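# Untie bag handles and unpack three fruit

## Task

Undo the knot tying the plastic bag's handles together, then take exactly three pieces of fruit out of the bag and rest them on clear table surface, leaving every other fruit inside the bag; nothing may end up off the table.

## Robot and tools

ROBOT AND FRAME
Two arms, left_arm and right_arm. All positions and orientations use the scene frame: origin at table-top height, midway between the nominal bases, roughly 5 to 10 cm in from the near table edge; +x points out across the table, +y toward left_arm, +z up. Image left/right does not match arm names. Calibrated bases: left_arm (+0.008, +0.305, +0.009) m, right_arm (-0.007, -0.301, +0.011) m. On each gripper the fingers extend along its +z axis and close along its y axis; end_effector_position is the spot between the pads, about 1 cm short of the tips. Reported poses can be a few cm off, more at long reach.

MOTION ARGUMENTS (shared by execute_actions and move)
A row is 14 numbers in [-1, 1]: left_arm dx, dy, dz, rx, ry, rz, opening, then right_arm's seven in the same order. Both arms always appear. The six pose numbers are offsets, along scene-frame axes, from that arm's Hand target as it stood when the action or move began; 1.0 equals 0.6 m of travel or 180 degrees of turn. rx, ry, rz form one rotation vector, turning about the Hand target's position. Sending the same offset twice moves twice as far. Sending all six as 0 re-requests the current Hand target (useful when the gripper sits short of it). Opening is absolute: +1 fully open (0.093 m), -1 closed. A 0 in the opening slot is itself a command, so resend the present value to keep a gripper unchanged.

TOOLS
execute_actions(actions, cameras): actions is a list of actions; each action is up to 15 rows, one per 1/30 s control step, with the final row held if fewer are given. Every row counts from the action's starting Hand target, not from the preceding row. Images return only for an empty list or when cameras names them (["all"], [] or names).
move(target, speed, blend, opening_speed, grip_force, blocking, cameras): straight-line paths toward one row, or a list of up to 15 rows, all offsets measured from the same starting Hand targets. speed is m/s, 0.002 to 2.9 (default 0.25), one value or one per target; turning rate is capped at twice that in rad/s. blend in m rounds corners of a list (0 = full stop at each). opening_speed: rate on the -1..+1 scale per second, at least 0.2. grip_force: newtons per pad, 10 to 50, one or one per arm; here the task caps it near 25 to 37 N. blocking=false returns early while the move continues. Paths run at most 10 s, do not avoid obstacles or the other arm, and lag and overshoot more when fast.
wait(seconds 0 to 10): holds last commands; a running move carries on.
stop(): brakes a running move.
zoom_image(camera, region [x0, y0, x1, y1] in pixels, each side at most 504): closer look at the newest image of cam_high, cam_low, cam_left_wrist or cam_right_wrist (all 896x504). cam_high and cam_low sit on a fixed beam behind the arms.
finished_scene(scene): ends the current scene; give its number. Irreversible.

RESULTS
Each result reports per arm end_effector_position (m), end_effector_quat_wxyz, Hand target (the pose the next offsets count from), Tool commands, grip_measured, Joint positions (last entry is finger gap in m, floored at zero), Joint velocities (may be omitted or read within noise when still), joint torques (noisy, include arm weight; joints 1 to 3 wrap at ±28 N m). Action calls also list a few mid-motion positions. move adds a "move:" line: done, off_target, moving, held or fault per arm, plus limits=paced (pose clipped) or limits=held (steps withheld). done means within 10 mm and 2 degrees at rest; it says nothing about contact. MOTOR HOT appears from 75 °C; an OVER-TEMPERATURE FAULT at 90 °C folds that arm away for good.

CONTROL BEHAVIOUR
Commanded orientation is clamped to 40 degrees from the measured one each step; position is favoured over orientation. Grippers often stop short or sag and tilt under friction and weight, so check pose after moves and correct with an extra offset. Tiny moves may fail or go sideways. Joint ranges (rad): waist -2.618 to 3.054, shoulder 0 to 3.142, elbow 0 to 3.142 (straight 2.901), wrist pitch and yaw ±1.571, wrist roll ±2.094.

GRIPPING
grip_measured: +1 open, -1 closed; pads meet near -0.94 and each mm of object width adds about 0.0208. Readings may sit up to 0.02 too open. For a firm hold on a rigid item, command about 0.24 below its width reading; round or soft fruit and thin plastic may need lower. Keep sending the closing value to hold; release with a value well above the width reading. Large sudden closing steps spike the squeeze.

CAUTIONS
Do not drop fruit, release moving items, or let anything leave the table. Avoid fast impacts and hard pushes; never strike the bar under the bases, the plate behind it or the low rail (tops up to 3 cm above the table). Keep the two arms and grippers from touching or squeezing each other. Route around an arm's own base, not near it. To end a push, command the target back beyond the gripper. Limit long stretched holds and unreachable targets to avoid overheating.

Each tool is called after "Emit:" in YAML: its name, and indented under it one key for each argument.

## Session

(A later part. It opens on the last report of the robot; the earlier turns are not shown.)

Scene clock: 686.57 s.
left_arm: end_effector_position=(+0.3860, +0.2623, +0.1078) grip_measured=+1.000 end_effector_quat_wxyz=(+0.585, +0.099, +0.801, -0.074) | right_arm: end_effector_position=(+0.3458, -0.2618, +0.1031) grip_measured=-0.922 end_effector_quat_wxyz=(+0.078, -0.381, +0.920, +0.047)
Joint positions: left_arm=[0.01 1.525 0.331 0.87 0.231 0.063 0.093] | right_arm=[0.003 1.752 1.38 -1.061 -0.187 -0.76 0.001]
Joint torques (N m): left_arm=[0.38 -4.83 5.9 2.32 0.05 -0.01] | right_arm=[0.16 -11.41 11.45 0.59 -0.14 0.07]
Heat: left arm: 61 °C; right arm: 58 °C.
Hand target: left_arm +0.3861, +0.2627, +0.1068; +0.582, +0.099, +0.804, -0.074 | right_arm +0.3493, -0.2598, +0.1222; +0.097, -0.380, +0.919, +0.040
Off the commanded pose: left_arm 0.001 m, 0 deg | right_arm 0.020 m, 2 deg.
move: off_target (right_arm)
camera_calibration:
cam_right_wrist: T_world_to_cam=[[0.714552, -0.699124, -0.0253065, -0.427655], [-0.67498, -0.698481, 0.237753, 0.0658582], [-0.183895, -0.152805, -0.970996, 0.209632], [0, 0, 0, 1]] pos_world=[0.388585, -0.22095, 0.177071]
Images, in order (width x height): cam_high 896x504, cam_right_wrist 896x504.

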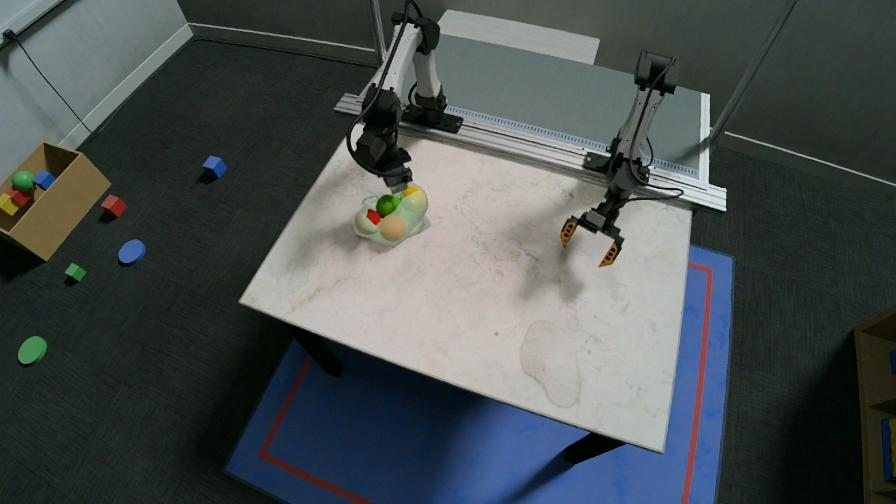

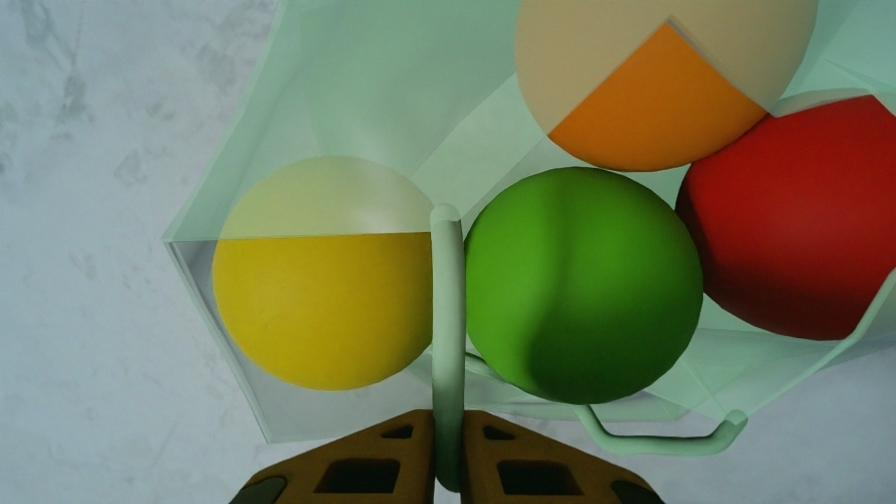

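Emit:
move:
  target:
    - [0,0,0,0,0,0,1,0.015,0.09,0.03,0,0,0,-1]
    - [0,0,0,0,0,0,1,0.055,0.21,0.0,0,0,0,-1]
    - [0,0,0,0,0,0,1,0.055,0.235,-0.06,0,0,0,-1]
  speed: 0.1
  blend: 0.02
  cameras: ["cam_right_wrist","cam_high","cam_low"]

Emit:
zoom_image:
  camera: "cam_high"
  region: [340, 140, 460, 250]

Scene clock: 703.97 s.
left_arm: end_effector_position=(+0.3860, +0.2623, +0.1078) grip_measured=+1.000 end_effector_quat_wxyz=(+0.585, +0.099, +0.801, -0.074) | right_arm: end_effector_position=(+0.3830, -0.1175, +0.0958) grip_measured=-0.922 end_effector_quat_wxyz=(+0.105, -0.383, +0.917, +0.045)
Joint positions: left_arm=[0.01 1.525 0.331 0.87 0.231 0.063 0.093] | right_arm=[0.378 1.941 1.609 -0.988 -0.12 -0.389 0.001]
Joint torques (N m): left_arm=[0.39 -4.83 5.87 2.33 0.05 -0.03] | right_arm=[0.09 -8.77 7.34 1.23 0.03 0.09]
Heat: left arm: 61 °C; right arm: 59 °C.
Hand target: left_arm +0.3861, +0.2627, +0.1068; +0.582, +0.099, +0.804, -0.074 | right_arm +0.3824, -0.1188, +0.0862; +0.097, -0.380, +0.919, +0.040
Off the commanded pose: left_arm 0.001 m, 0 deg | right_arm 0.010 m, 1 deg.
move: done; blend cut to 0.0195 m at target 2
camera_calibration:
cam_right_wrist: T_world_to_cam=[[0.718242, -0.695793, -0.0000539868, -0.356981], [-0.682984, -0.705034, 0.190944, 0.20014], [-0.132895, -0.137107, -0.981601, 0.214697], [0, 0, 0, 1]] pos_world=[0.421623, -0.0778425, 0.172512]
Images, in order (width x height): cam_high 896x504, cam_low 896x504, cam_right_wrist 896x504.

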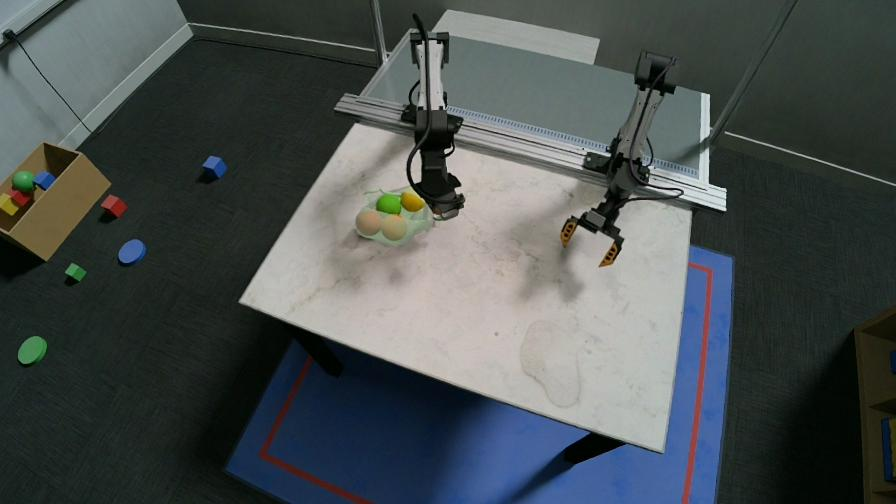

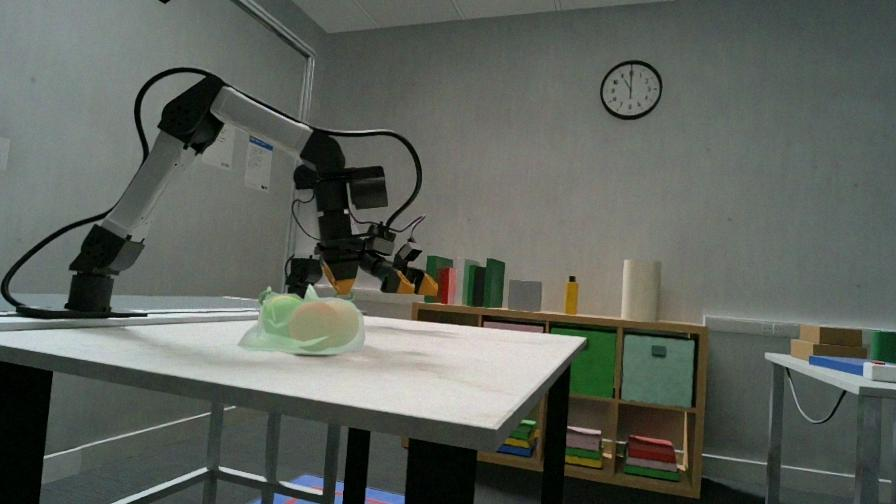

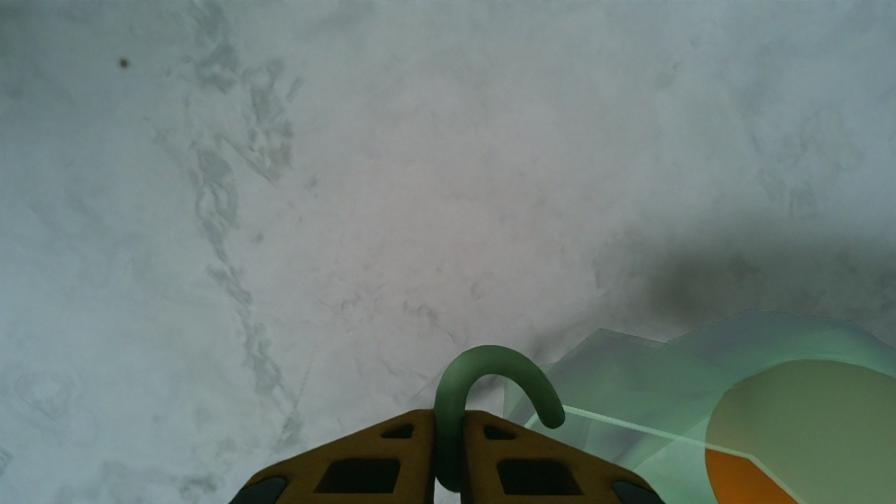

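Scaled by 4.200 from the camera's 896x504 image, which has a finer 1280x720 frame.

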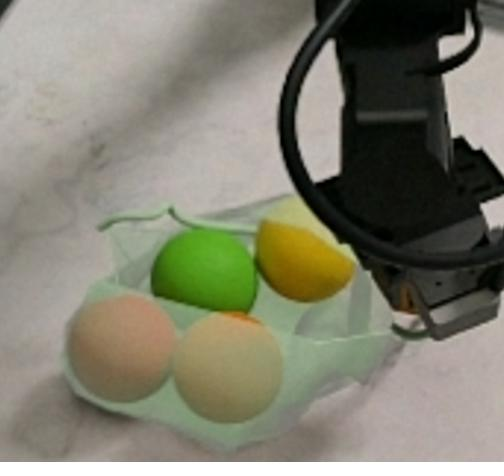

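Emit:
move:
  target:
    - [0,0,0,0,0,0,1,0,0.015,-0.08,0,0,0,-1]
    - [0,0,0,0,0,0,1,0,0.015,-0.08,0,0,0,-0.4]
    - [0,0,0,0,0,0,1,0,0.03,0.1,0,0,0,-0.4]
    - [0,0,0,0,0,0,1,-0.03,-0.235,0.32,0.0283,-0.0685,-0.2489,1]
  speed: [0.1,0.1,0.1,0.3]
  blend: [0,0,0.02,0]
  cameras: ["cam_right_wrist","cam_high"]

Emit:
zoom_image:
  camera: "cam_right_wrist"
  region: [240, 60, 680, 420]

Emit:
zoom_image:
  camera: "cam_high"
  region: [340, 140, 460, 250]

Scene clock: 730.27 s.
left_arm: end_effector_position=(+0.3860, +0.2623, +0.1078) grip_measured=+1.000 end_effector_quat_wxyz=(+0.585, +0.099, +0.801, -0.074) | right_arm: end_effector_position=(+0.3682, -0.2553, +0.2609) grip_measured=+1.000 end_effector_quat_wxyz=(+0.199, -0.008, +0.980, +0.005)
Joint positions: left_arm=[0.01 1.525 0.331 0.87 0.231 0.063 0.093] | right_arm=[0.079 1.645 1.834 -1.33 -0.016 0.084 0.093]
Joint torques (N m): left_arm=[0.36 -4.77 5.96 2.33 0.06 -0.02] | right_arm=[-0.68 -9.4 11.45 1.29 0.18 0.1]
Heat: left arm: 61 °C; right arm: 59 °C.
Hand target: left_arm +0.3861, +0.2627, +0.1068; +0.582, +0.099, +0.804, -0.074 | right_arm +0.3644, -0.2599, +0.2783; +0.217, +0.000, +0.976, +0.000
Off the commanded pose: left_arm 0.001 m, 0 deg | right_arm 0.018 m, 2 deg.
move: off_target (right_arm); target 4's new opening was sent with right_arm's hand 0.018 m and 2 deg from that target
camera_calibration:
cam_right_wrist: T_world_to_cam=[[0.0253557, -0.999674, -0.00285675, -0.26401], [-0.99948, -0.0254076, 0.0198554, 0.396098], [-0.0199215, 0.00235181, -0.999799, 0.354691], [0, 0, 0, 1]] pos_world=[0.409652, -0.254694, 0.346001]
Images, in order (width x height): cam_high 896x504, cam_right_wrist 896x504.

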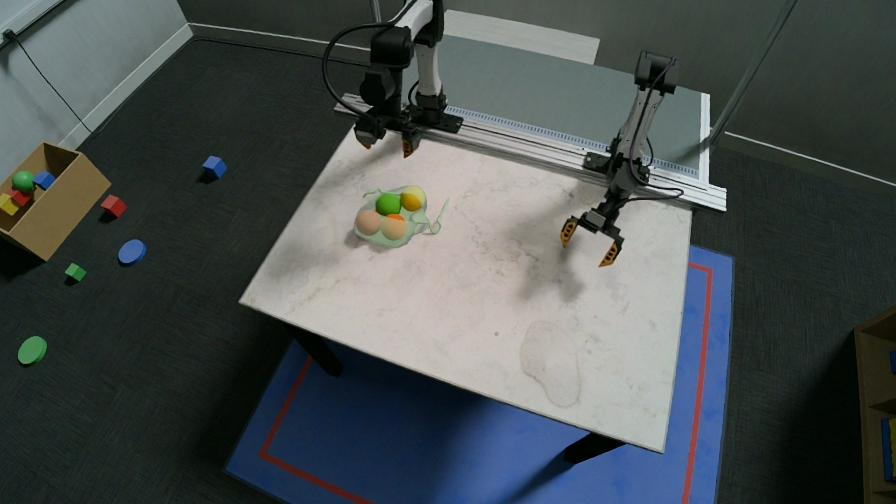

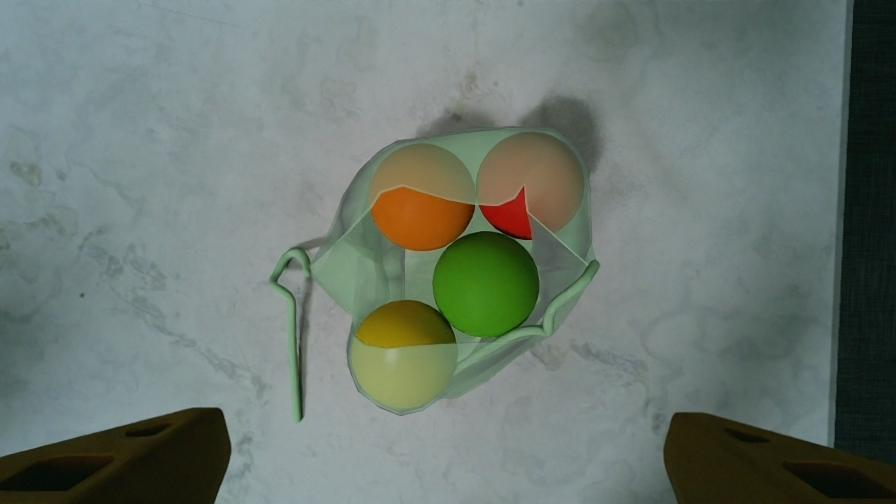

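Scaled by 1.145 from the camera's 896x504 image, which has a finer 1280x720 frame.

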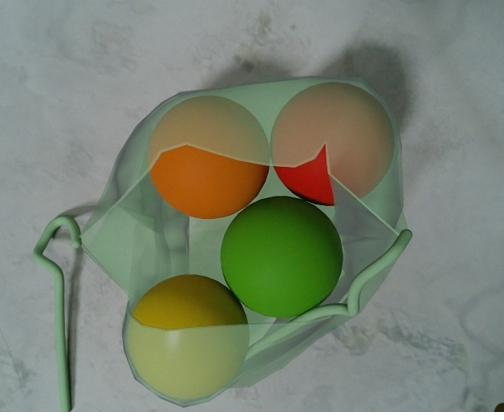

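Scaled by 4.200 from the camera's 896x504 image, which has a finer 1280x720 frame.

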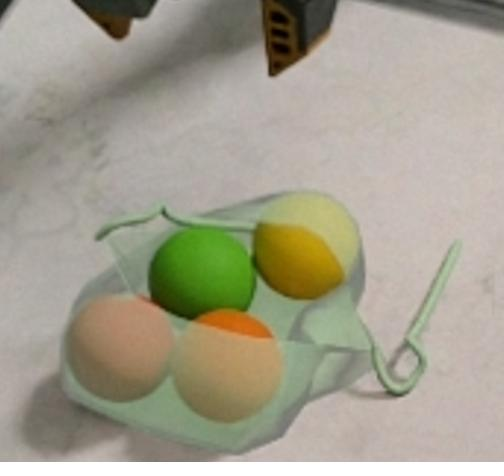

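Emit:
move:
  target: [0,0,0,0,0,0,1,0.0293,-0.0377,-0.222,0.0051,0.083,-0.0386,1]
  speed: 0.2
  cameras: ["cam_right_wrist"]

Scene clock: 762.83 s.
left_arm: end_effector_position=(+0.3860, +0.2623, +0.1078) grip_measured=+1.000 end_effector_quat_wxyz=(+0.585, +0.099, +0.801, -0.074) | right_arm: end_effector_position=(+0.3801, -0.2781, +0.1495) grip_measured=+1.000 end_effector_quat_wxyz=(+0.088, +0.052, +0.995, -0.005)
Joint positions: left_arm=[0.01 1.525 0.331 0.87 0.231 0.063 0.093] | right_arm=[0.029 1.812 1.64 -1.196 -0.016 0.146 0.093]
Joint torques (N m): left_arm=[0.34 -4.79 5.94 2.33 0.06 -0.03] | right_arm=[-0.99 -8.17 7.66 1.16 0.05 0.07]
Heat: left arm: 61 °C; right arm: 60 °C.
Hand target: left_arm +0.3861, +0.2627, +0.1068; +0.582, +0.099, +0.804, -0.074 | right_arm +0.3819, -0.2825, +0.1451; +0.088, +0.061, +0.994, -0.006
Off the commanded pose: left_arm 0.001 m, 0 deg | right_arm 0.006 m, 1 deg.
move: done
camera_calibration:
cam_right_wrist: T_world_to_cam=[[-0.0946201, -0.995511, 0.00239955, -0.241451], [-0.966099, 0.0924056, 0.241068, 0.396673], [-0.240208, 0.0204917, -0.970505, 0.328], [0, 0, 0, 1]] pos_world=[0.439167, -0.283743, 0.22328]
Images, in order (width x height): cam_right_wrist 896x504.

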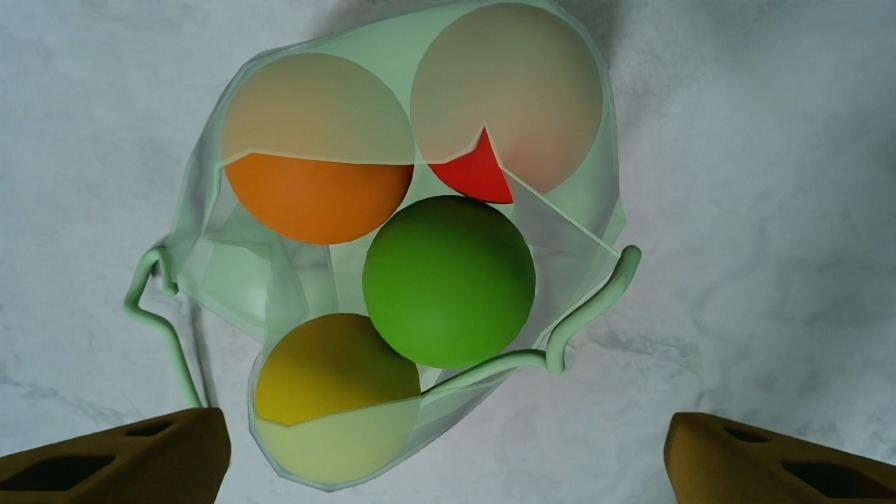

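Emit:
move:
  target: [0,0,0,0,0,0,1,0,-0.003,-0.11,0,0,0,1]
  speed: 0.12
  cameras: ["cam_right_wrist","cam_low"]

Scene clock: 775.33 s.
left_arm: end_effector_position=(+0.3860, +0.2623, +0.1078) grip_measured=+1.000 end_effector_quat_wxyz=(+0.585, +0.099, +0.801, -0.074) | right_arm: end_effector_position=(+0.3822, -0.2807, +0.0860) grip_measured=+1.000 end_effector_quat_wxyz=(+0.092, +0.053, +0.994, -0.005)
Joint positions: left_arm=[0.01 1.525 0.331 0.87 0.231 0.063 0.093] | right_arm=[0.029 1.834 1.413 -0.94 -0.016 0.15 0.093]
Joint torques (N m): left_arm=[0.36 -4.74 5.91 2.33 0.08 -0.02] | right_arm=[-0.76 -7.92 7.41 1.14 0.05 0.06]
Heat: left arm: 61 °C; right arm: 60 °C.
Hand target: left_arm +0.3861, +0.2627, +0.1068; +0.582, +0.099, +0.804, -0.074 | right_arm +0.3819, -0.2843, +0.0791; +0.088, +0.061, +0.994, -0.006
Off the commanded pose: left_arm 0.001 m, 0 deg | right_arm 0.008 m, 1 deg.
move: done
camera_calibration:
cam_right_wrist: T_world_to_cam=[[-0.0972977, -0.995255, 0.000911769, -0.242449], [-0.967594, 0.0948079, 0.234039, 0.416071], [-0.233014, 0.0218892, -0.972227, 0.264677], [0, 0, 0, 1]] pos_world=[0.440672, -0.286539, 0.16017]
Images, in order (width x height): cam_low 896x504, cam_right_wrist 896x504.

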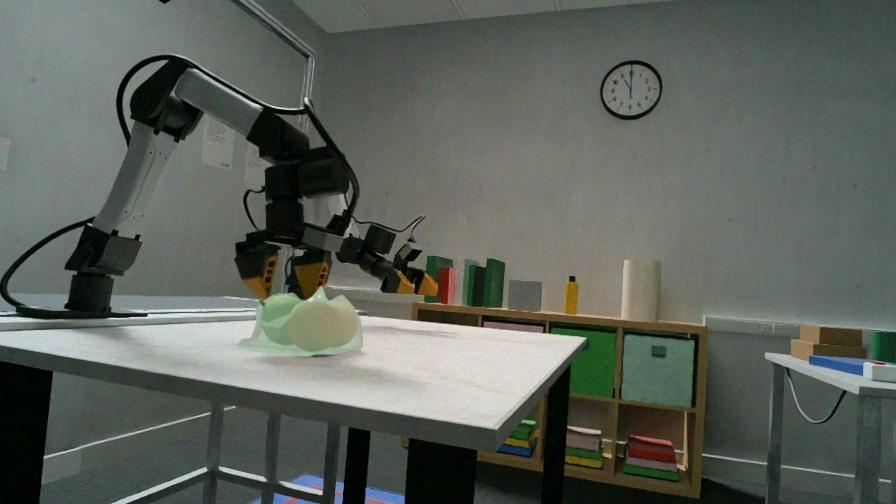

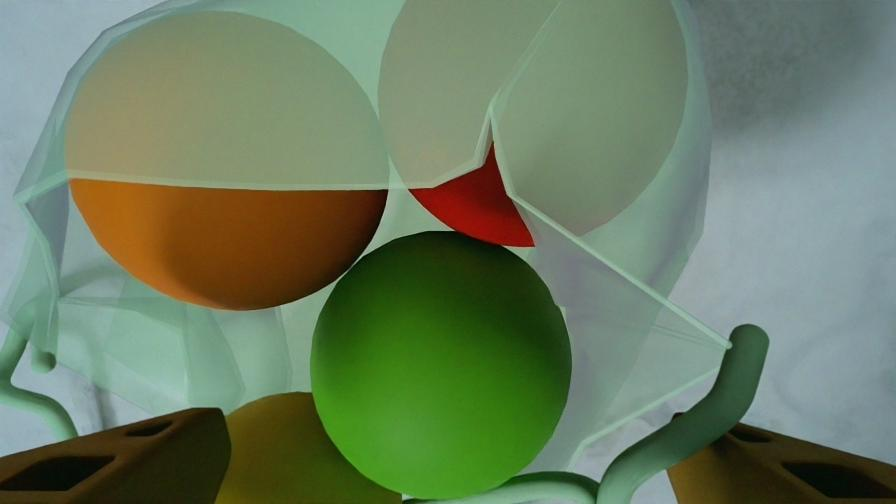

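Emit:
move:
  target:
    - [0,0,0,0,0,0,1,-0.005,0.002,0,0,0,0.0667,0.8]
    - [0,0,0,0,0,0,1,-0.005,0.002,-0.04,0,0,0.0667,0.8]
  speed: 0.08
  cameras: ["cam_right_wrist","cam_low"]

Scene clock: 822.23 s.
left_arm: end_effector_position=(+0.3860, +0.2623, +0.1078) grip_measured=+1.000 end_effector_quat_wxyz=(+0.585, +0.099, +0.801, -0.074) | right_arm: end_effector_position=(+0.3820, -0.2803, +0.0657) grip_measured=+0.801 end_effector_quat_wxyz=(+0.098, -0.045, +0.994, +0.000)
Joint positions: left_arm=[0.01 1.525 0.331 0.87 0.231 0.063 0.093] | right_arm=[0.019 1.84 1.335 -0.841 -0.045 -0.054 0.084]
Joint torques (N m): left_arm=[0.34 -4.72 5.91 2.33 0.07 -0.02] | right_arm=[-0.79 -7.41 6.8 1.21 -0.11 -0.07]
Heat: left arm: 61 °C; right arm: 57 °C.
Hand target: left_arm +0.3861, +0.2627, +0.1068; +0.582, +0.099, +0.804, -0.074 | right_arm +0.3788, -0.2831, +0.0550; +0.088, -0.043, +0.995, +0.003
Off the commanded pose: left_arm 0.001 m, 0 deg | right_arm 0.011 m, 1 deg.
move: off_target (right_arm)
camera_calibration:
cam_right_wrist: T_world_to_cam=[[0.0985814, -0.995076, 0.0102914, -0.317429], [-0.970564, -0.0938591, 0.2218, 0.369661], [-0.219742, -0.0318539, -0.975038, 0.224996], [0, 0, 0, 1]] pos_world=[0.439513, -0.274002, 0.140655]
Images, in order (width x height): cam_low 896x504, cam_right_wrist 896x504.

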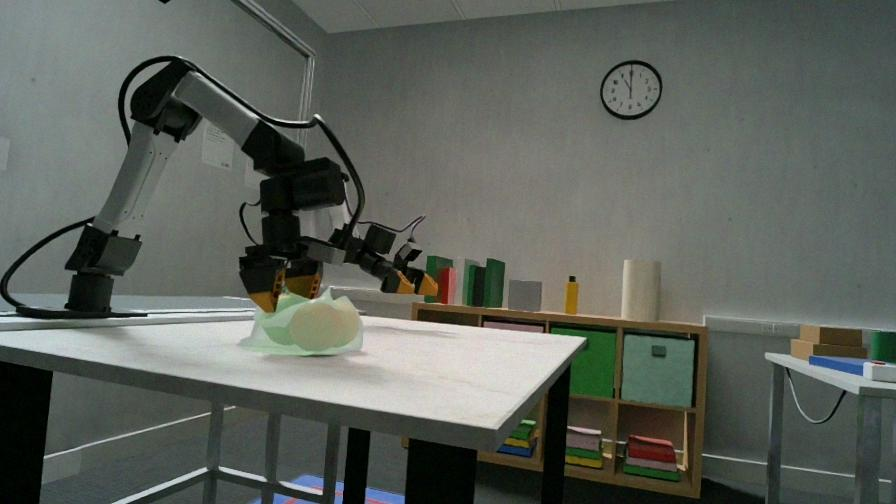

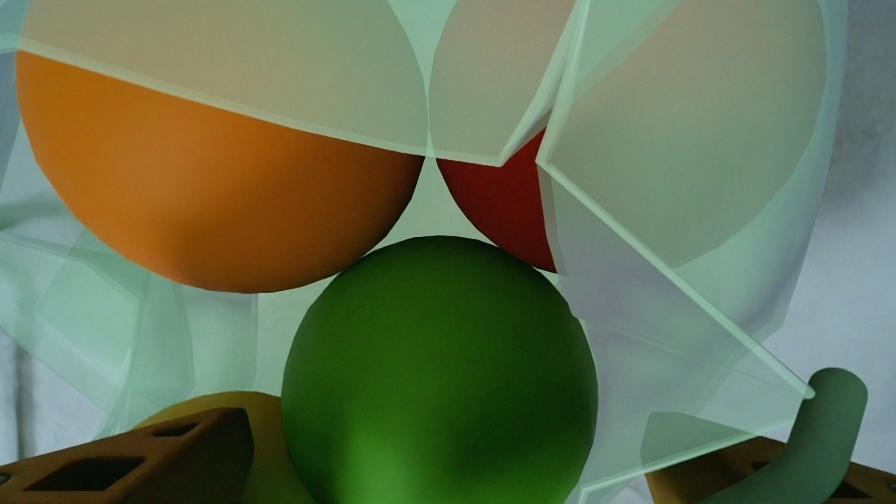

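Emit:
move:
  target:
    - [0,0,0,0,0,0,1,-0.005,0.01,0.08,0,0,0,0.8]
    - [0,0,0,0,0,0,1,0.0,-0.09,0.13,0,0,-0.261,-0.32]
  speed: 0.15
  blend: [0.01,0]
  cameras: ["cam_right_wrist","cam_high"]

Scene clock: 865.67 s.
left_arm: end_effector_position=(+0.3860, +0.2623, +0.1078) grip_measured=+1.000 end_effector_quat_wxyz=(+0.585, +0.099, +0.801, -0.074) | right_arm: end_effector_position=(+0.3761, -0.3300, +0.1295) grip_measured=-0.319 end_effector_quat_wxyz=(+0.081, +0.348, +0.934, -0.024)
Joint positions: left_arm=[0.01 1.525 0.331 0.87 0.231 0.063 0.093] | right_arm=[-0.077 1.836 1.586 -1.156 0.046 0.644 0.03]
Joint torques (N m): left_arm=[0.36 -4.74 5.96 2.31 0.05 -0.02] | right_arm=[-1.06 -7.54 11.82 0.66 0.24 0.07]
Heat: left arm: 61 °C; right arm: 57 °C.
Hand target: left_arm +0.3861, +0.2627, +0.1068; +0.582, +0.099, +0.804, -0.074 | right_arm +0.3788, -0.3371, +0.1330; +0.082, +0.357, +0.930, -0.032
Off the commanded pose: left_arm 0.001 m, 0 deg | right_arm 0.008 m, 2 deg.
move: done
camera_calibration:
cam_right_wrist: T_world_to_cam=[[-0.64603, -0.763233, -0.0109886, -0.00766396], [-0.741017, 0.623642, 0.248926, 0.492063], [-0.183136, 0.168957, -0.96846, 0.335853], [0, 0, 0, 1]] pos_world=[0.421183, -0.369465, 0.202688]
Images, in order (width x height): cam_high 896x504, cam_right_wrist 896x504.

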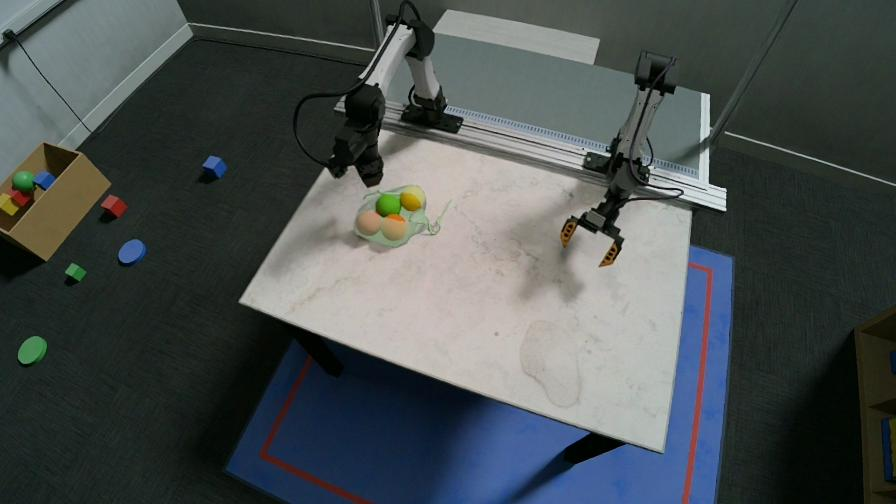

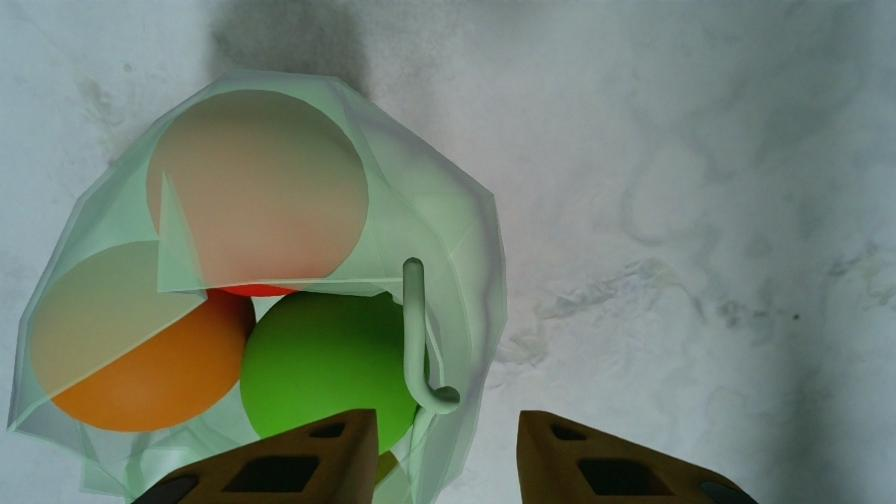

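Emit:
move:
  target: [0,0,0,0,0,0,1,0.005,0.0235,-0.1,0,0,0,-0.42]
  speed: 0.12
  cameras: ["cam_right_wrist","cam_low"]

Emit:
zoom_image:
  camera: "cam_low"
  region: [200, 240, 380, 370]

Scene clock: 889.07 s.
left_arm: end_effector_position=(+0.3860, +0.2623, +0.1078) grip_measured=+1.000 end_effector_quat_wxyz=(+0.585, +0.099, +0.801, -0.074) | right_arm: end_effector_position=(+0.3826, -0.3204, +0.0800) grip_measured=-0.419 end_effector_quat_wxyz=(+0.083, +0.353, +0.931, -0.023)
Joint positions: left_arm=[0.01 1.525 0.331 0.87 0.231 0.063 0.093] | right_arm=[-0.043 1.879 1.446 -0.971 0.054 0.69 0.025]
Joint torques (N m): left_arm=[0.32 -4.79 5.96 2.35 0.06 -0.03] | right_arm=[-0.05 -8.27 7.16 1.08 0.23 0.12]
Heat: left arm: 61 °C; right arm: 60 °C.
Hand target: left_arm +0.3861, +0.2627, +0.1068; +0.582, +0.099, +0.804, -0.074 | right_arm +0.3819, -0.3229, +0.0730; +0.082, +0.357, +0.930, -0.032
Off the commanded pose: left_arm 0.001 m, 0 deg | right_arm 0.008 m, 1 deg.
move: done
camera_calibration:
cam_right_wrist: T_world_to_cam=[[-0.655119, -0.755391, -0.01428, 0.00958676], [-0.734802, 0.632639, 0.244608, 0.50404], [-0.175741, 0.170741, -0.969517, 0.285335], [0, 0, 0, 1]] pos_world=[0.426795, -0.360352, 0.153482]
Images, in order (width x height): cam_low 896x504, cam_right_wrist 896x504.

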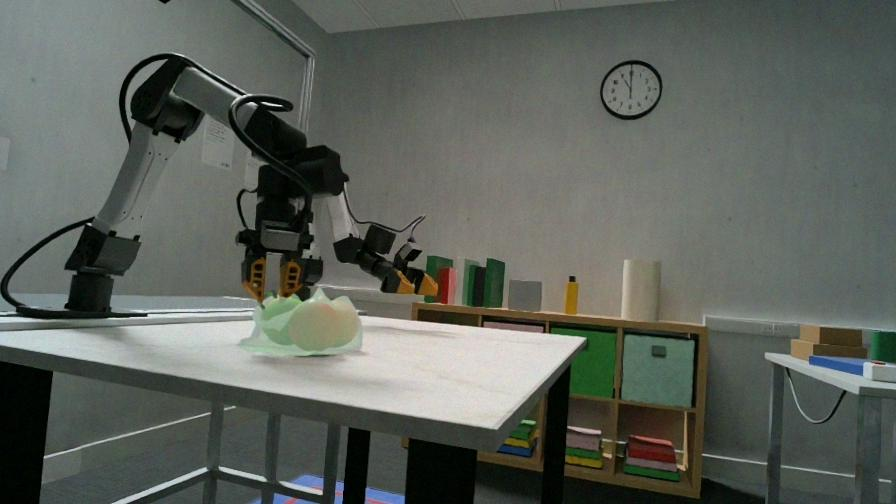

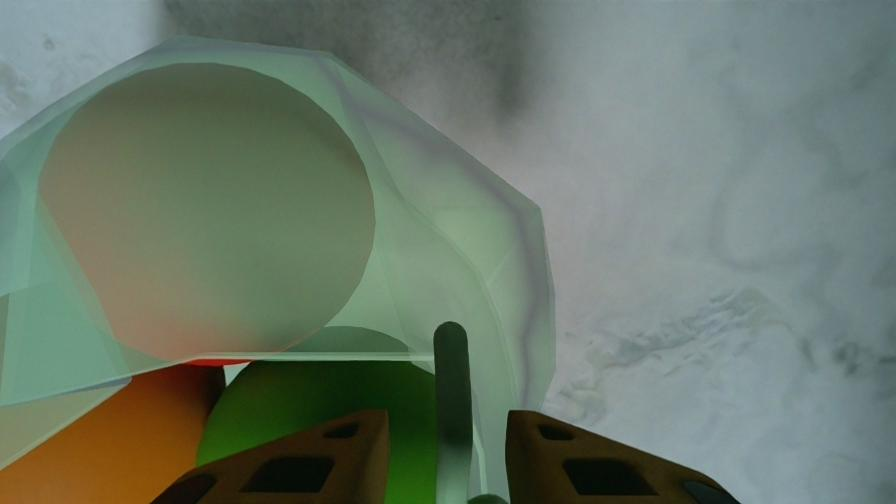

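Scaled by 2.800 from the camera's 896x504 image, which has a finer 1280x720 frame.

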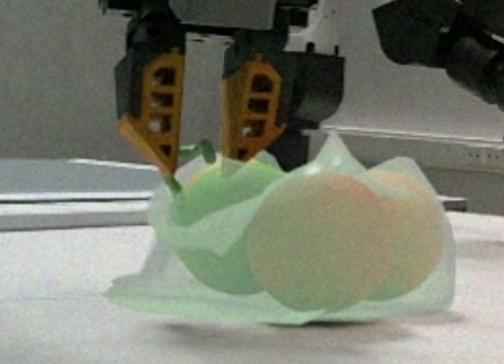

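Emit:
move:
  target:
    - [0,0,0,0,0,0,1,0,0.002,-0.02,0,0,0,-0.42]
    - [0,0,0,0,0,0,1,0,0.002,-0.022,0,0,0,-1]
    - [0,0,0,0,0,0,1,-0.01,-0.03,0.06,0,0,0,-1]
  speed: 0.07
  opening_speed: 0.5
  cameras: ["cam_right_wrist","cam_low","cam_high"]

Emit:
zoom_image:
  camera: "cam_low"
  region: [200, 240, 380, 370]

Scene clock: 900.20 s.
left_arm: end_effector_position=(+0.3860, +0.2623, +0.1078) grip_measured=+1.000 end_effector_quat_wxyz=(+0.585, +0.099, +0.801, -0.074) | right_arm: end_effector_position=(+0.3716, -0.3365, +0.0876) grip_measured=-0.908 end_effector_quat_wxyz=(+0.060, +0.356, +0.932, -0.036)
Joint positions: left_arm=[0.01 1.525 0.331 0.87 0.231 0.063 0.093] | right_arm=[-0.086 1.882 1.484 -1.056 0.057 0.652 0.002]
Joint torques (N m): left_arm=[0.35 -4.77 5.94 2.32 0.06 -0.03] | right_arm=[-1.05 -12.7 11.49 0.55 0.14 -0.08]
Heat: left arm: 61 °C; right arm: 59 °C.
Hand target: left_arm +0.3861, +0.2627, +0.1068; +0.582, +0.099, +0.804, -0.074 | right_arm +0.3759, -0.3410, +0.1090; +0.082, +0.357, +0.930, -0.032
Off the commanded pose: left_arm 0.001 m, 0 deg | right_arm 0.022 m, 3 deg.
move: off_target (right_arm); target 2's new opening was sent with right_arm's hand 0.012 m and 2 deg from that target
camera_calibration:
cam_right_wrist: T_world_to_cam=[[-0.660626, -0.750304, 0.0248374, -0.0093507], [-0.716027, 0.639696, 0.279455, 0.496675], [-0.225565, 0.166831, -0.959838, 0.309951], [0, 0, 0, 1]] pos_world=[0.419369, -0.376446, 0.158937]
Images, in order (width x height): cam_high 896x504, cam_low 896x504, cam_right_wrist 896x504.

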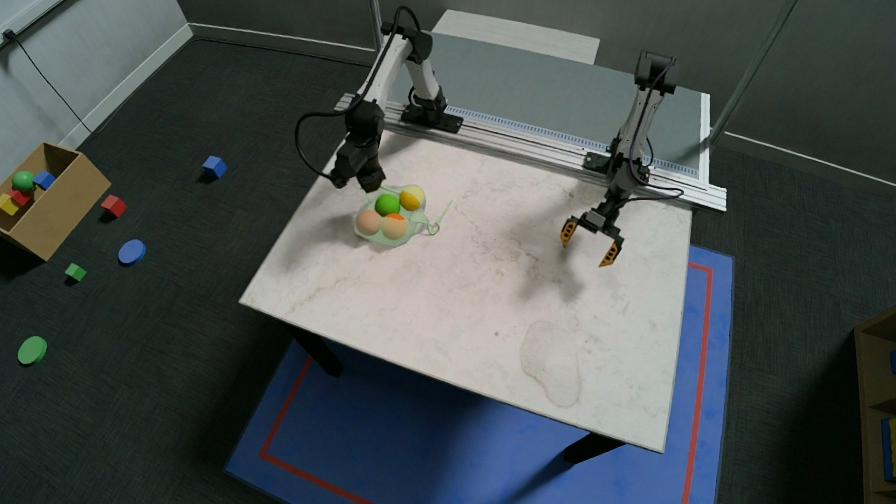

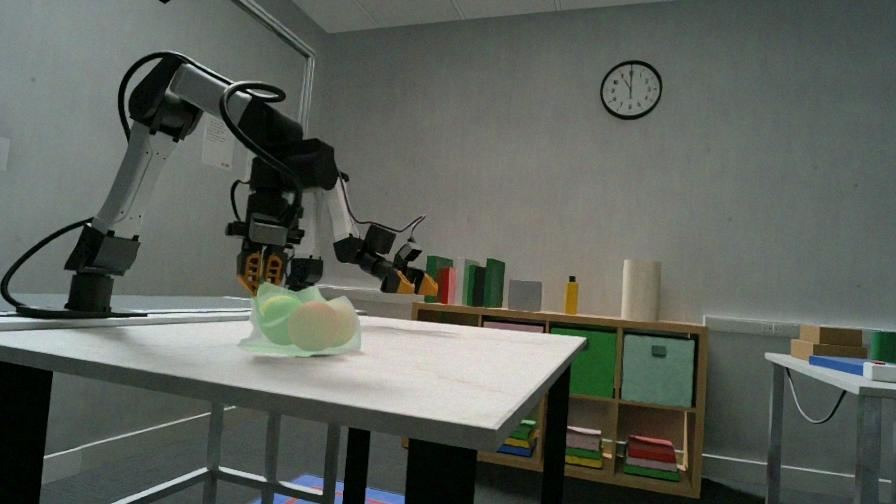

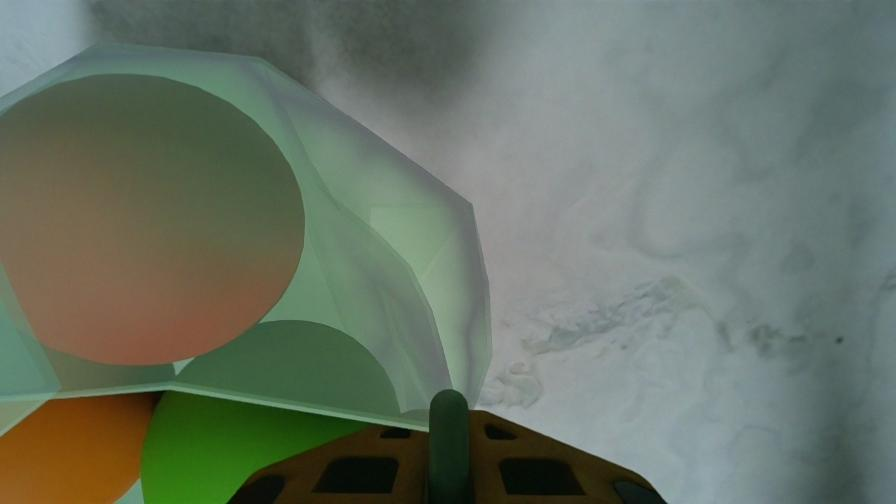

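Scaled by 2.800 from the camera's 896x504 image, which has a finer 1280x720 frame.

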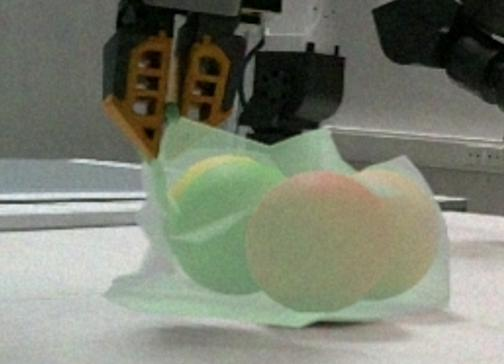

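Emit:
move:
  target:
    - [0,0,0,0,0,0,1,-0.01,-0.065,0.0,0,0,0,-1]
    - [0,0,0,0,0,0,1,-0.018,-0.13,-0.06,0,0,0,-1]
    - [0,0,0,0,0,0,1,-0.018,-0.138,-0.105,0,0,0,-1]
    - [0,0,0,0,0,0,1,-0.018,-0.138,-0.105,0,0,0,-0.4]
    - [0,0,0,0,0,0,1,-0.018,-0.148,0.05,0,0,0,-0.4]
    - [0,0,0,0,0,0,1,0.0,0.13,0.28,0,0,0.233,1]
  speed: [0.1,0.1,0.1,0.1,0.12,0.3]
  blend: [0.02,0.01,0,0,0.02,0]
  cameras: ["cam_right_wrist","cam_high"]

Emit:
zoom_image:
  camera: "cam_high"
  region: [340, 140, 460, 250]

Scene clock: 920.70 s.
left_arm: end_effector_position=(+0.3860, +0.2623, +0.1078) grip_measured=+1.000 end_effector_quat_wxyz=(+0.585, +0.099, +0.801, -0.074) | right_arm: end_effector_position=(+0.3811, -0.2643, +0.2593) grip_measured=+1.000 end_effector_quat_wxyz=(+0.130, +0.005, +0.992, -0.001)
Joint positions: left_arm=[0.01 1.525 0.331 0.87 0.231 0.063 0.093] | right_arm=[0.049 1.856 2.135 -1.562 -0.023 0.076 0.093]
Joint torques (N m): left_arm=[0.32 -4.72 5.9 2.34 0.04 -0.03] | right_arm=[-0.21 -11.21 10.81 0.96 -0.08 -0.1]
Heat: left arm: 61 °C; right arm: 62 °C.
Hand target: left_arm +0.3861, +0.2627, +0.1068; +0.582, +0.099, +0.804, -0.074 | right_arm +0.3759, -0.2630, +0.2770; +0.088, +0.001, +0.996, +0.000
Off the commanded pose: left_arm 0.001 m, 0 deg | right_arm 0.019 m, 5 deg.
joint sent to its limit (right arm) — joint 4 (wrist pitch), lower limit. The joint targets are off in orientation, not in position.
move: off_target (right_arm); blend cut to 0.0197 m at target 1; target 6's new opening was sent with right_arm's hand 0.019 m and 5 deg from that target
camera_calibration:
cam_right_wrist: T_world_to_cam=[[-0.000263959, -0.999998, 0.00205204, -0.264947], [-0.987254, 0.000587184, 0.159153, 0.374998], [-0.159154, -0.00198387, -0.987252, 0.402035], [0, 0, 0, 1]] pos_world=[0.434134, -0.264369, 0.337771]
Images, in order (width x height): cam_high 896x504, cam_right_wrist 896x504.

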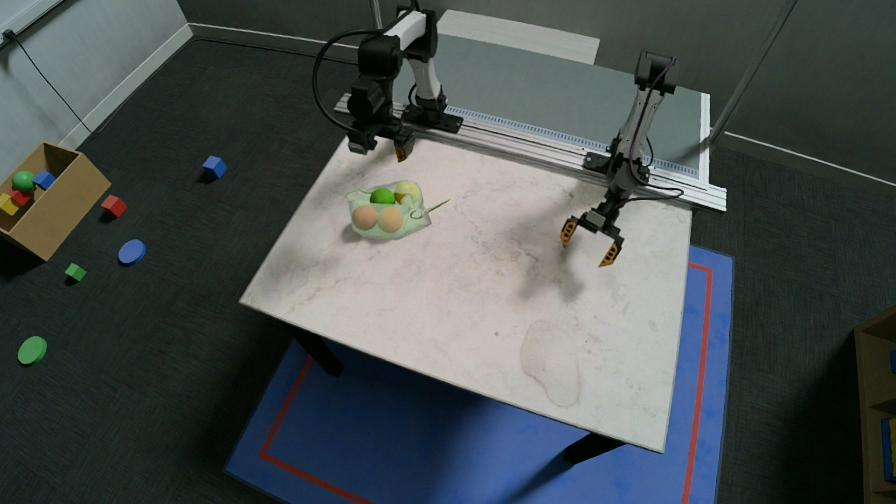

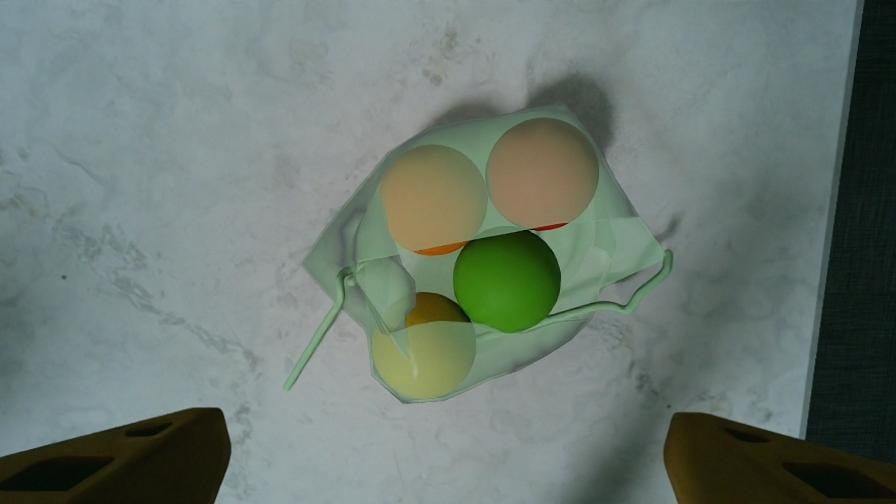

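Scaled by 4.200 from the camera's 896x504 image, which has a finer 1280x720 frame.

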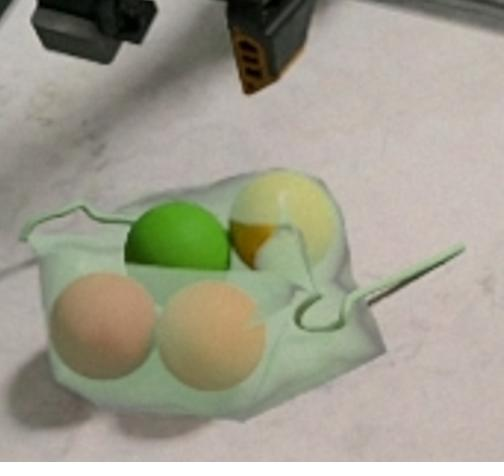

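Emit:
move:
  target: [0,0,0,0,0,0,1,-0.0165,-0.075,-0.308,0,0,0,0.85]
  speed: 0.2
  cameras: ["cam_right_wrist","cam_high"]

Scene clock: 948.40 s.
left_arm: end_effector_position=(+0.3860, +0.2623, +0.1078) grip_measured=+1.000 end_effector_quat_wxyz=(+0.585, +0.099, +0.801, -0.074) | right_arm: end_effector_position=(+0.3667, -0.3056, +0.0965) grip_measured=+0.851 end_effector_quat_wxyz=(+0.088, +0.000, +0.996, -0.004)
Joint positions: left_arm=[0.01 1.525 0.331 0.87 0.231 0.063 0.093] | right_arm=[-0.05 1.775 1.377 -0.971 -0.042 -0.034 0.086]
Joint torques (N m): left_arm=[0.35 -4.79 5.98 2.31 0.06 -0.04] | right_arm=[-0.99 -8.29 7.08 1.13 -0.11 -0.08]
Heat: left arm: 61 °C; right arm: 62 °C.
Hand target: left_arm +0.3861, +0.2627, +0.1068; +0.582, +0.099, +0.804, -0.074 | right_arm +0.3660, -0.3080, +0.0922; +0.088, +0.001, +0.996, +0.000
Off the commanded pose: left_arm 0.001 m, 0 deg | right_arm 0.005 m, 0 deg.
move: done
camera_calibration:
cam_right_wrist: T_world_to_cam=[[0.008954, -0.999912, 0.00980563, -0.309942], [-0.97049, -0.00632658, 0.24106, 0.370434], [-0.240977, -0.0116747, -0.970461, 0.264347], [0, 0, 0, 1]] pos_world=[0.425979, -0.304485, 0.170281]
Images, in order (width x height): cam_high 896x504, cam_right_wrist 896x504.

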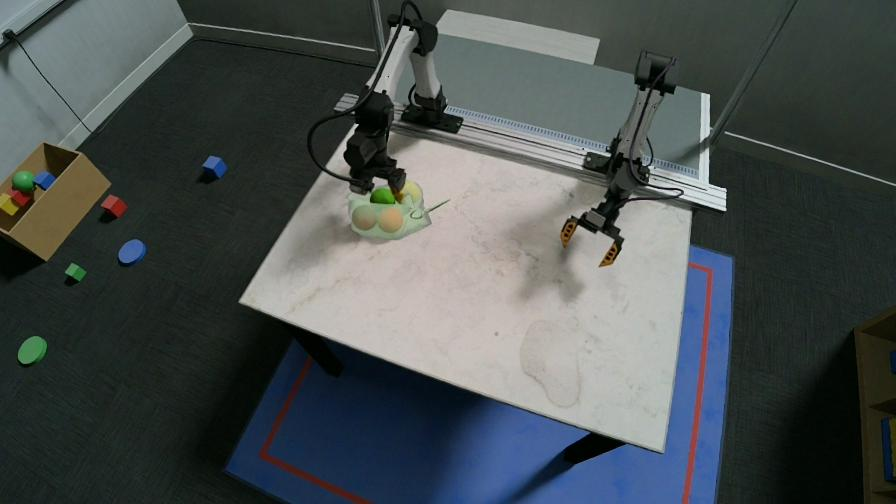

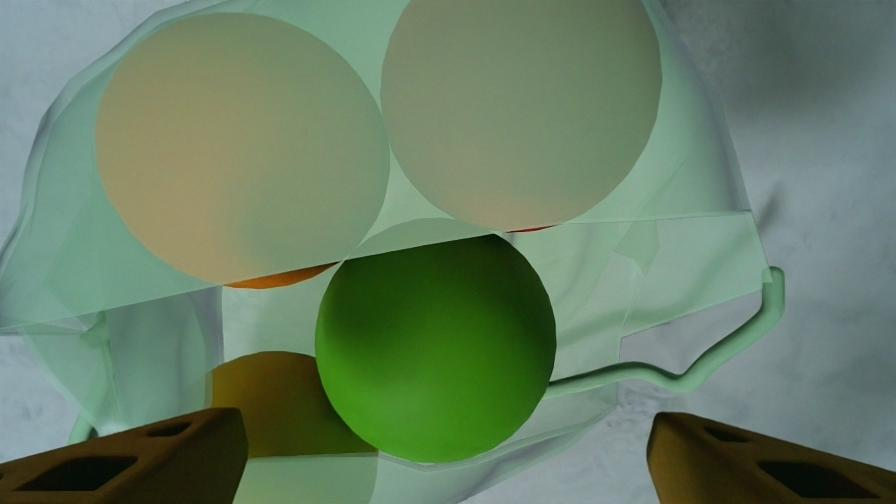

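Emit:
move:
  target:
    - [0,0,0,0,0,0,1,-0.0015,0.006,0,0,0,0.0556,0.8]
    - [0,0,0,0,0,0,1,-0.0025,0.0067,-0.055,0,0,0.0556,0.8]
  speed: 0.08
  cameras: ["cam_right_wrist","cam_low"]

Emit:
zoom_image:
  camera: "cam_low"
  region: [200, 240, 380, 370]

Scene clock: 974.07 s.
left_arm: end_effector_position=(+0.3860, +0.2623, +0.1078) grip_measured=+1.000 end_effector_quat_wxyz=(+0.585, +0.099, +0.801, -0.074) | right_arm: end_effector_position=(+0.3661, -0.3025, +0.0675) grip_measured=+0.801 end_effector_quat_wxyz=(+0.093, -0.088, +0.992, +0.003)
Joint positions: left_arm=[0.01 1.525 0.331 0.87 0.231 0.063 0.093] | right_arm=[-0.053 1.793 1.279 -0.848 -0.074 -0.21 0.084]
Joint torques (N m): left_arm=[0.34 -4.79 5.97 2.34 0.06 -0.01] | right_arm=[-0.62 -7.2 7.02 1.2 -0.1 -0.05]
Heat: left arm: 61 °C; right arm: 60 °C.
Hand target: left_arm +0.3861, +0.2627, +0.1068; +0.582, +0.099, +0.804, -0.074 | right_arm +0.3645, -0.3040, +0.0592; +0.087, -0.086, +0.992, +0.007
Off the commanded pose: left_arm 0.001 m, 0 deg | right_arm 0.009 m, 1 deg.
move: done
camera_calibration:
cam_right_wrist: T_world_to_cam=[[0.18452, -0.982758, 0.011831, -0.365747], [-0.956626, -0.176826, 0.231515, 0.320977], [-0.225431, -0.054037, -0.972759, 0.217785], [0, 0, 0, 1]] pos_world=[0.423638, -0.290915, 0.141869]
Images, in order (width x height): cam_low 896x504, cam_right_wrist 896x504.

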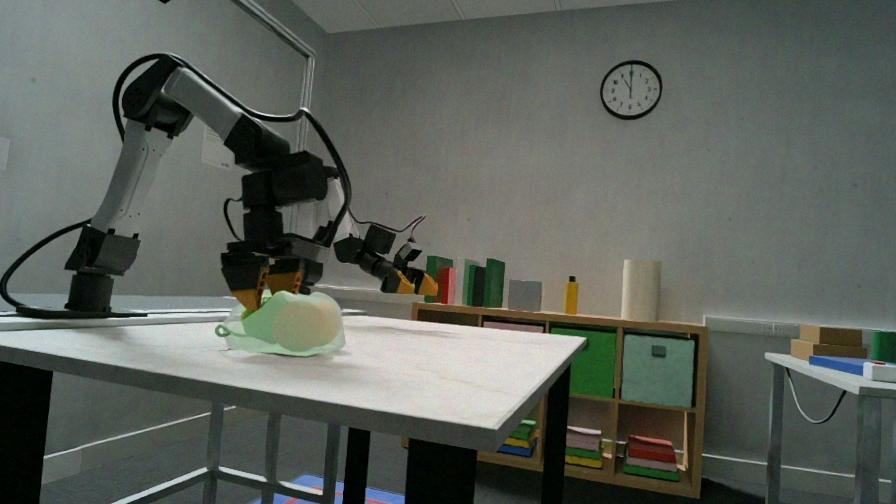

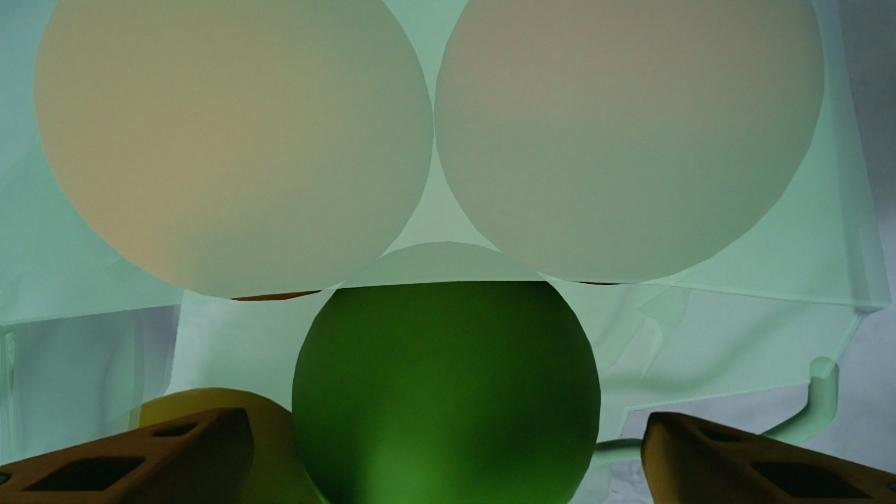

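Scaled by 2.800 from the camera's 896x504 image, which has a finer 1280x720 frame.

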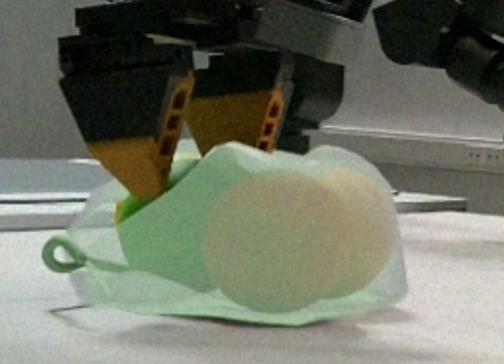

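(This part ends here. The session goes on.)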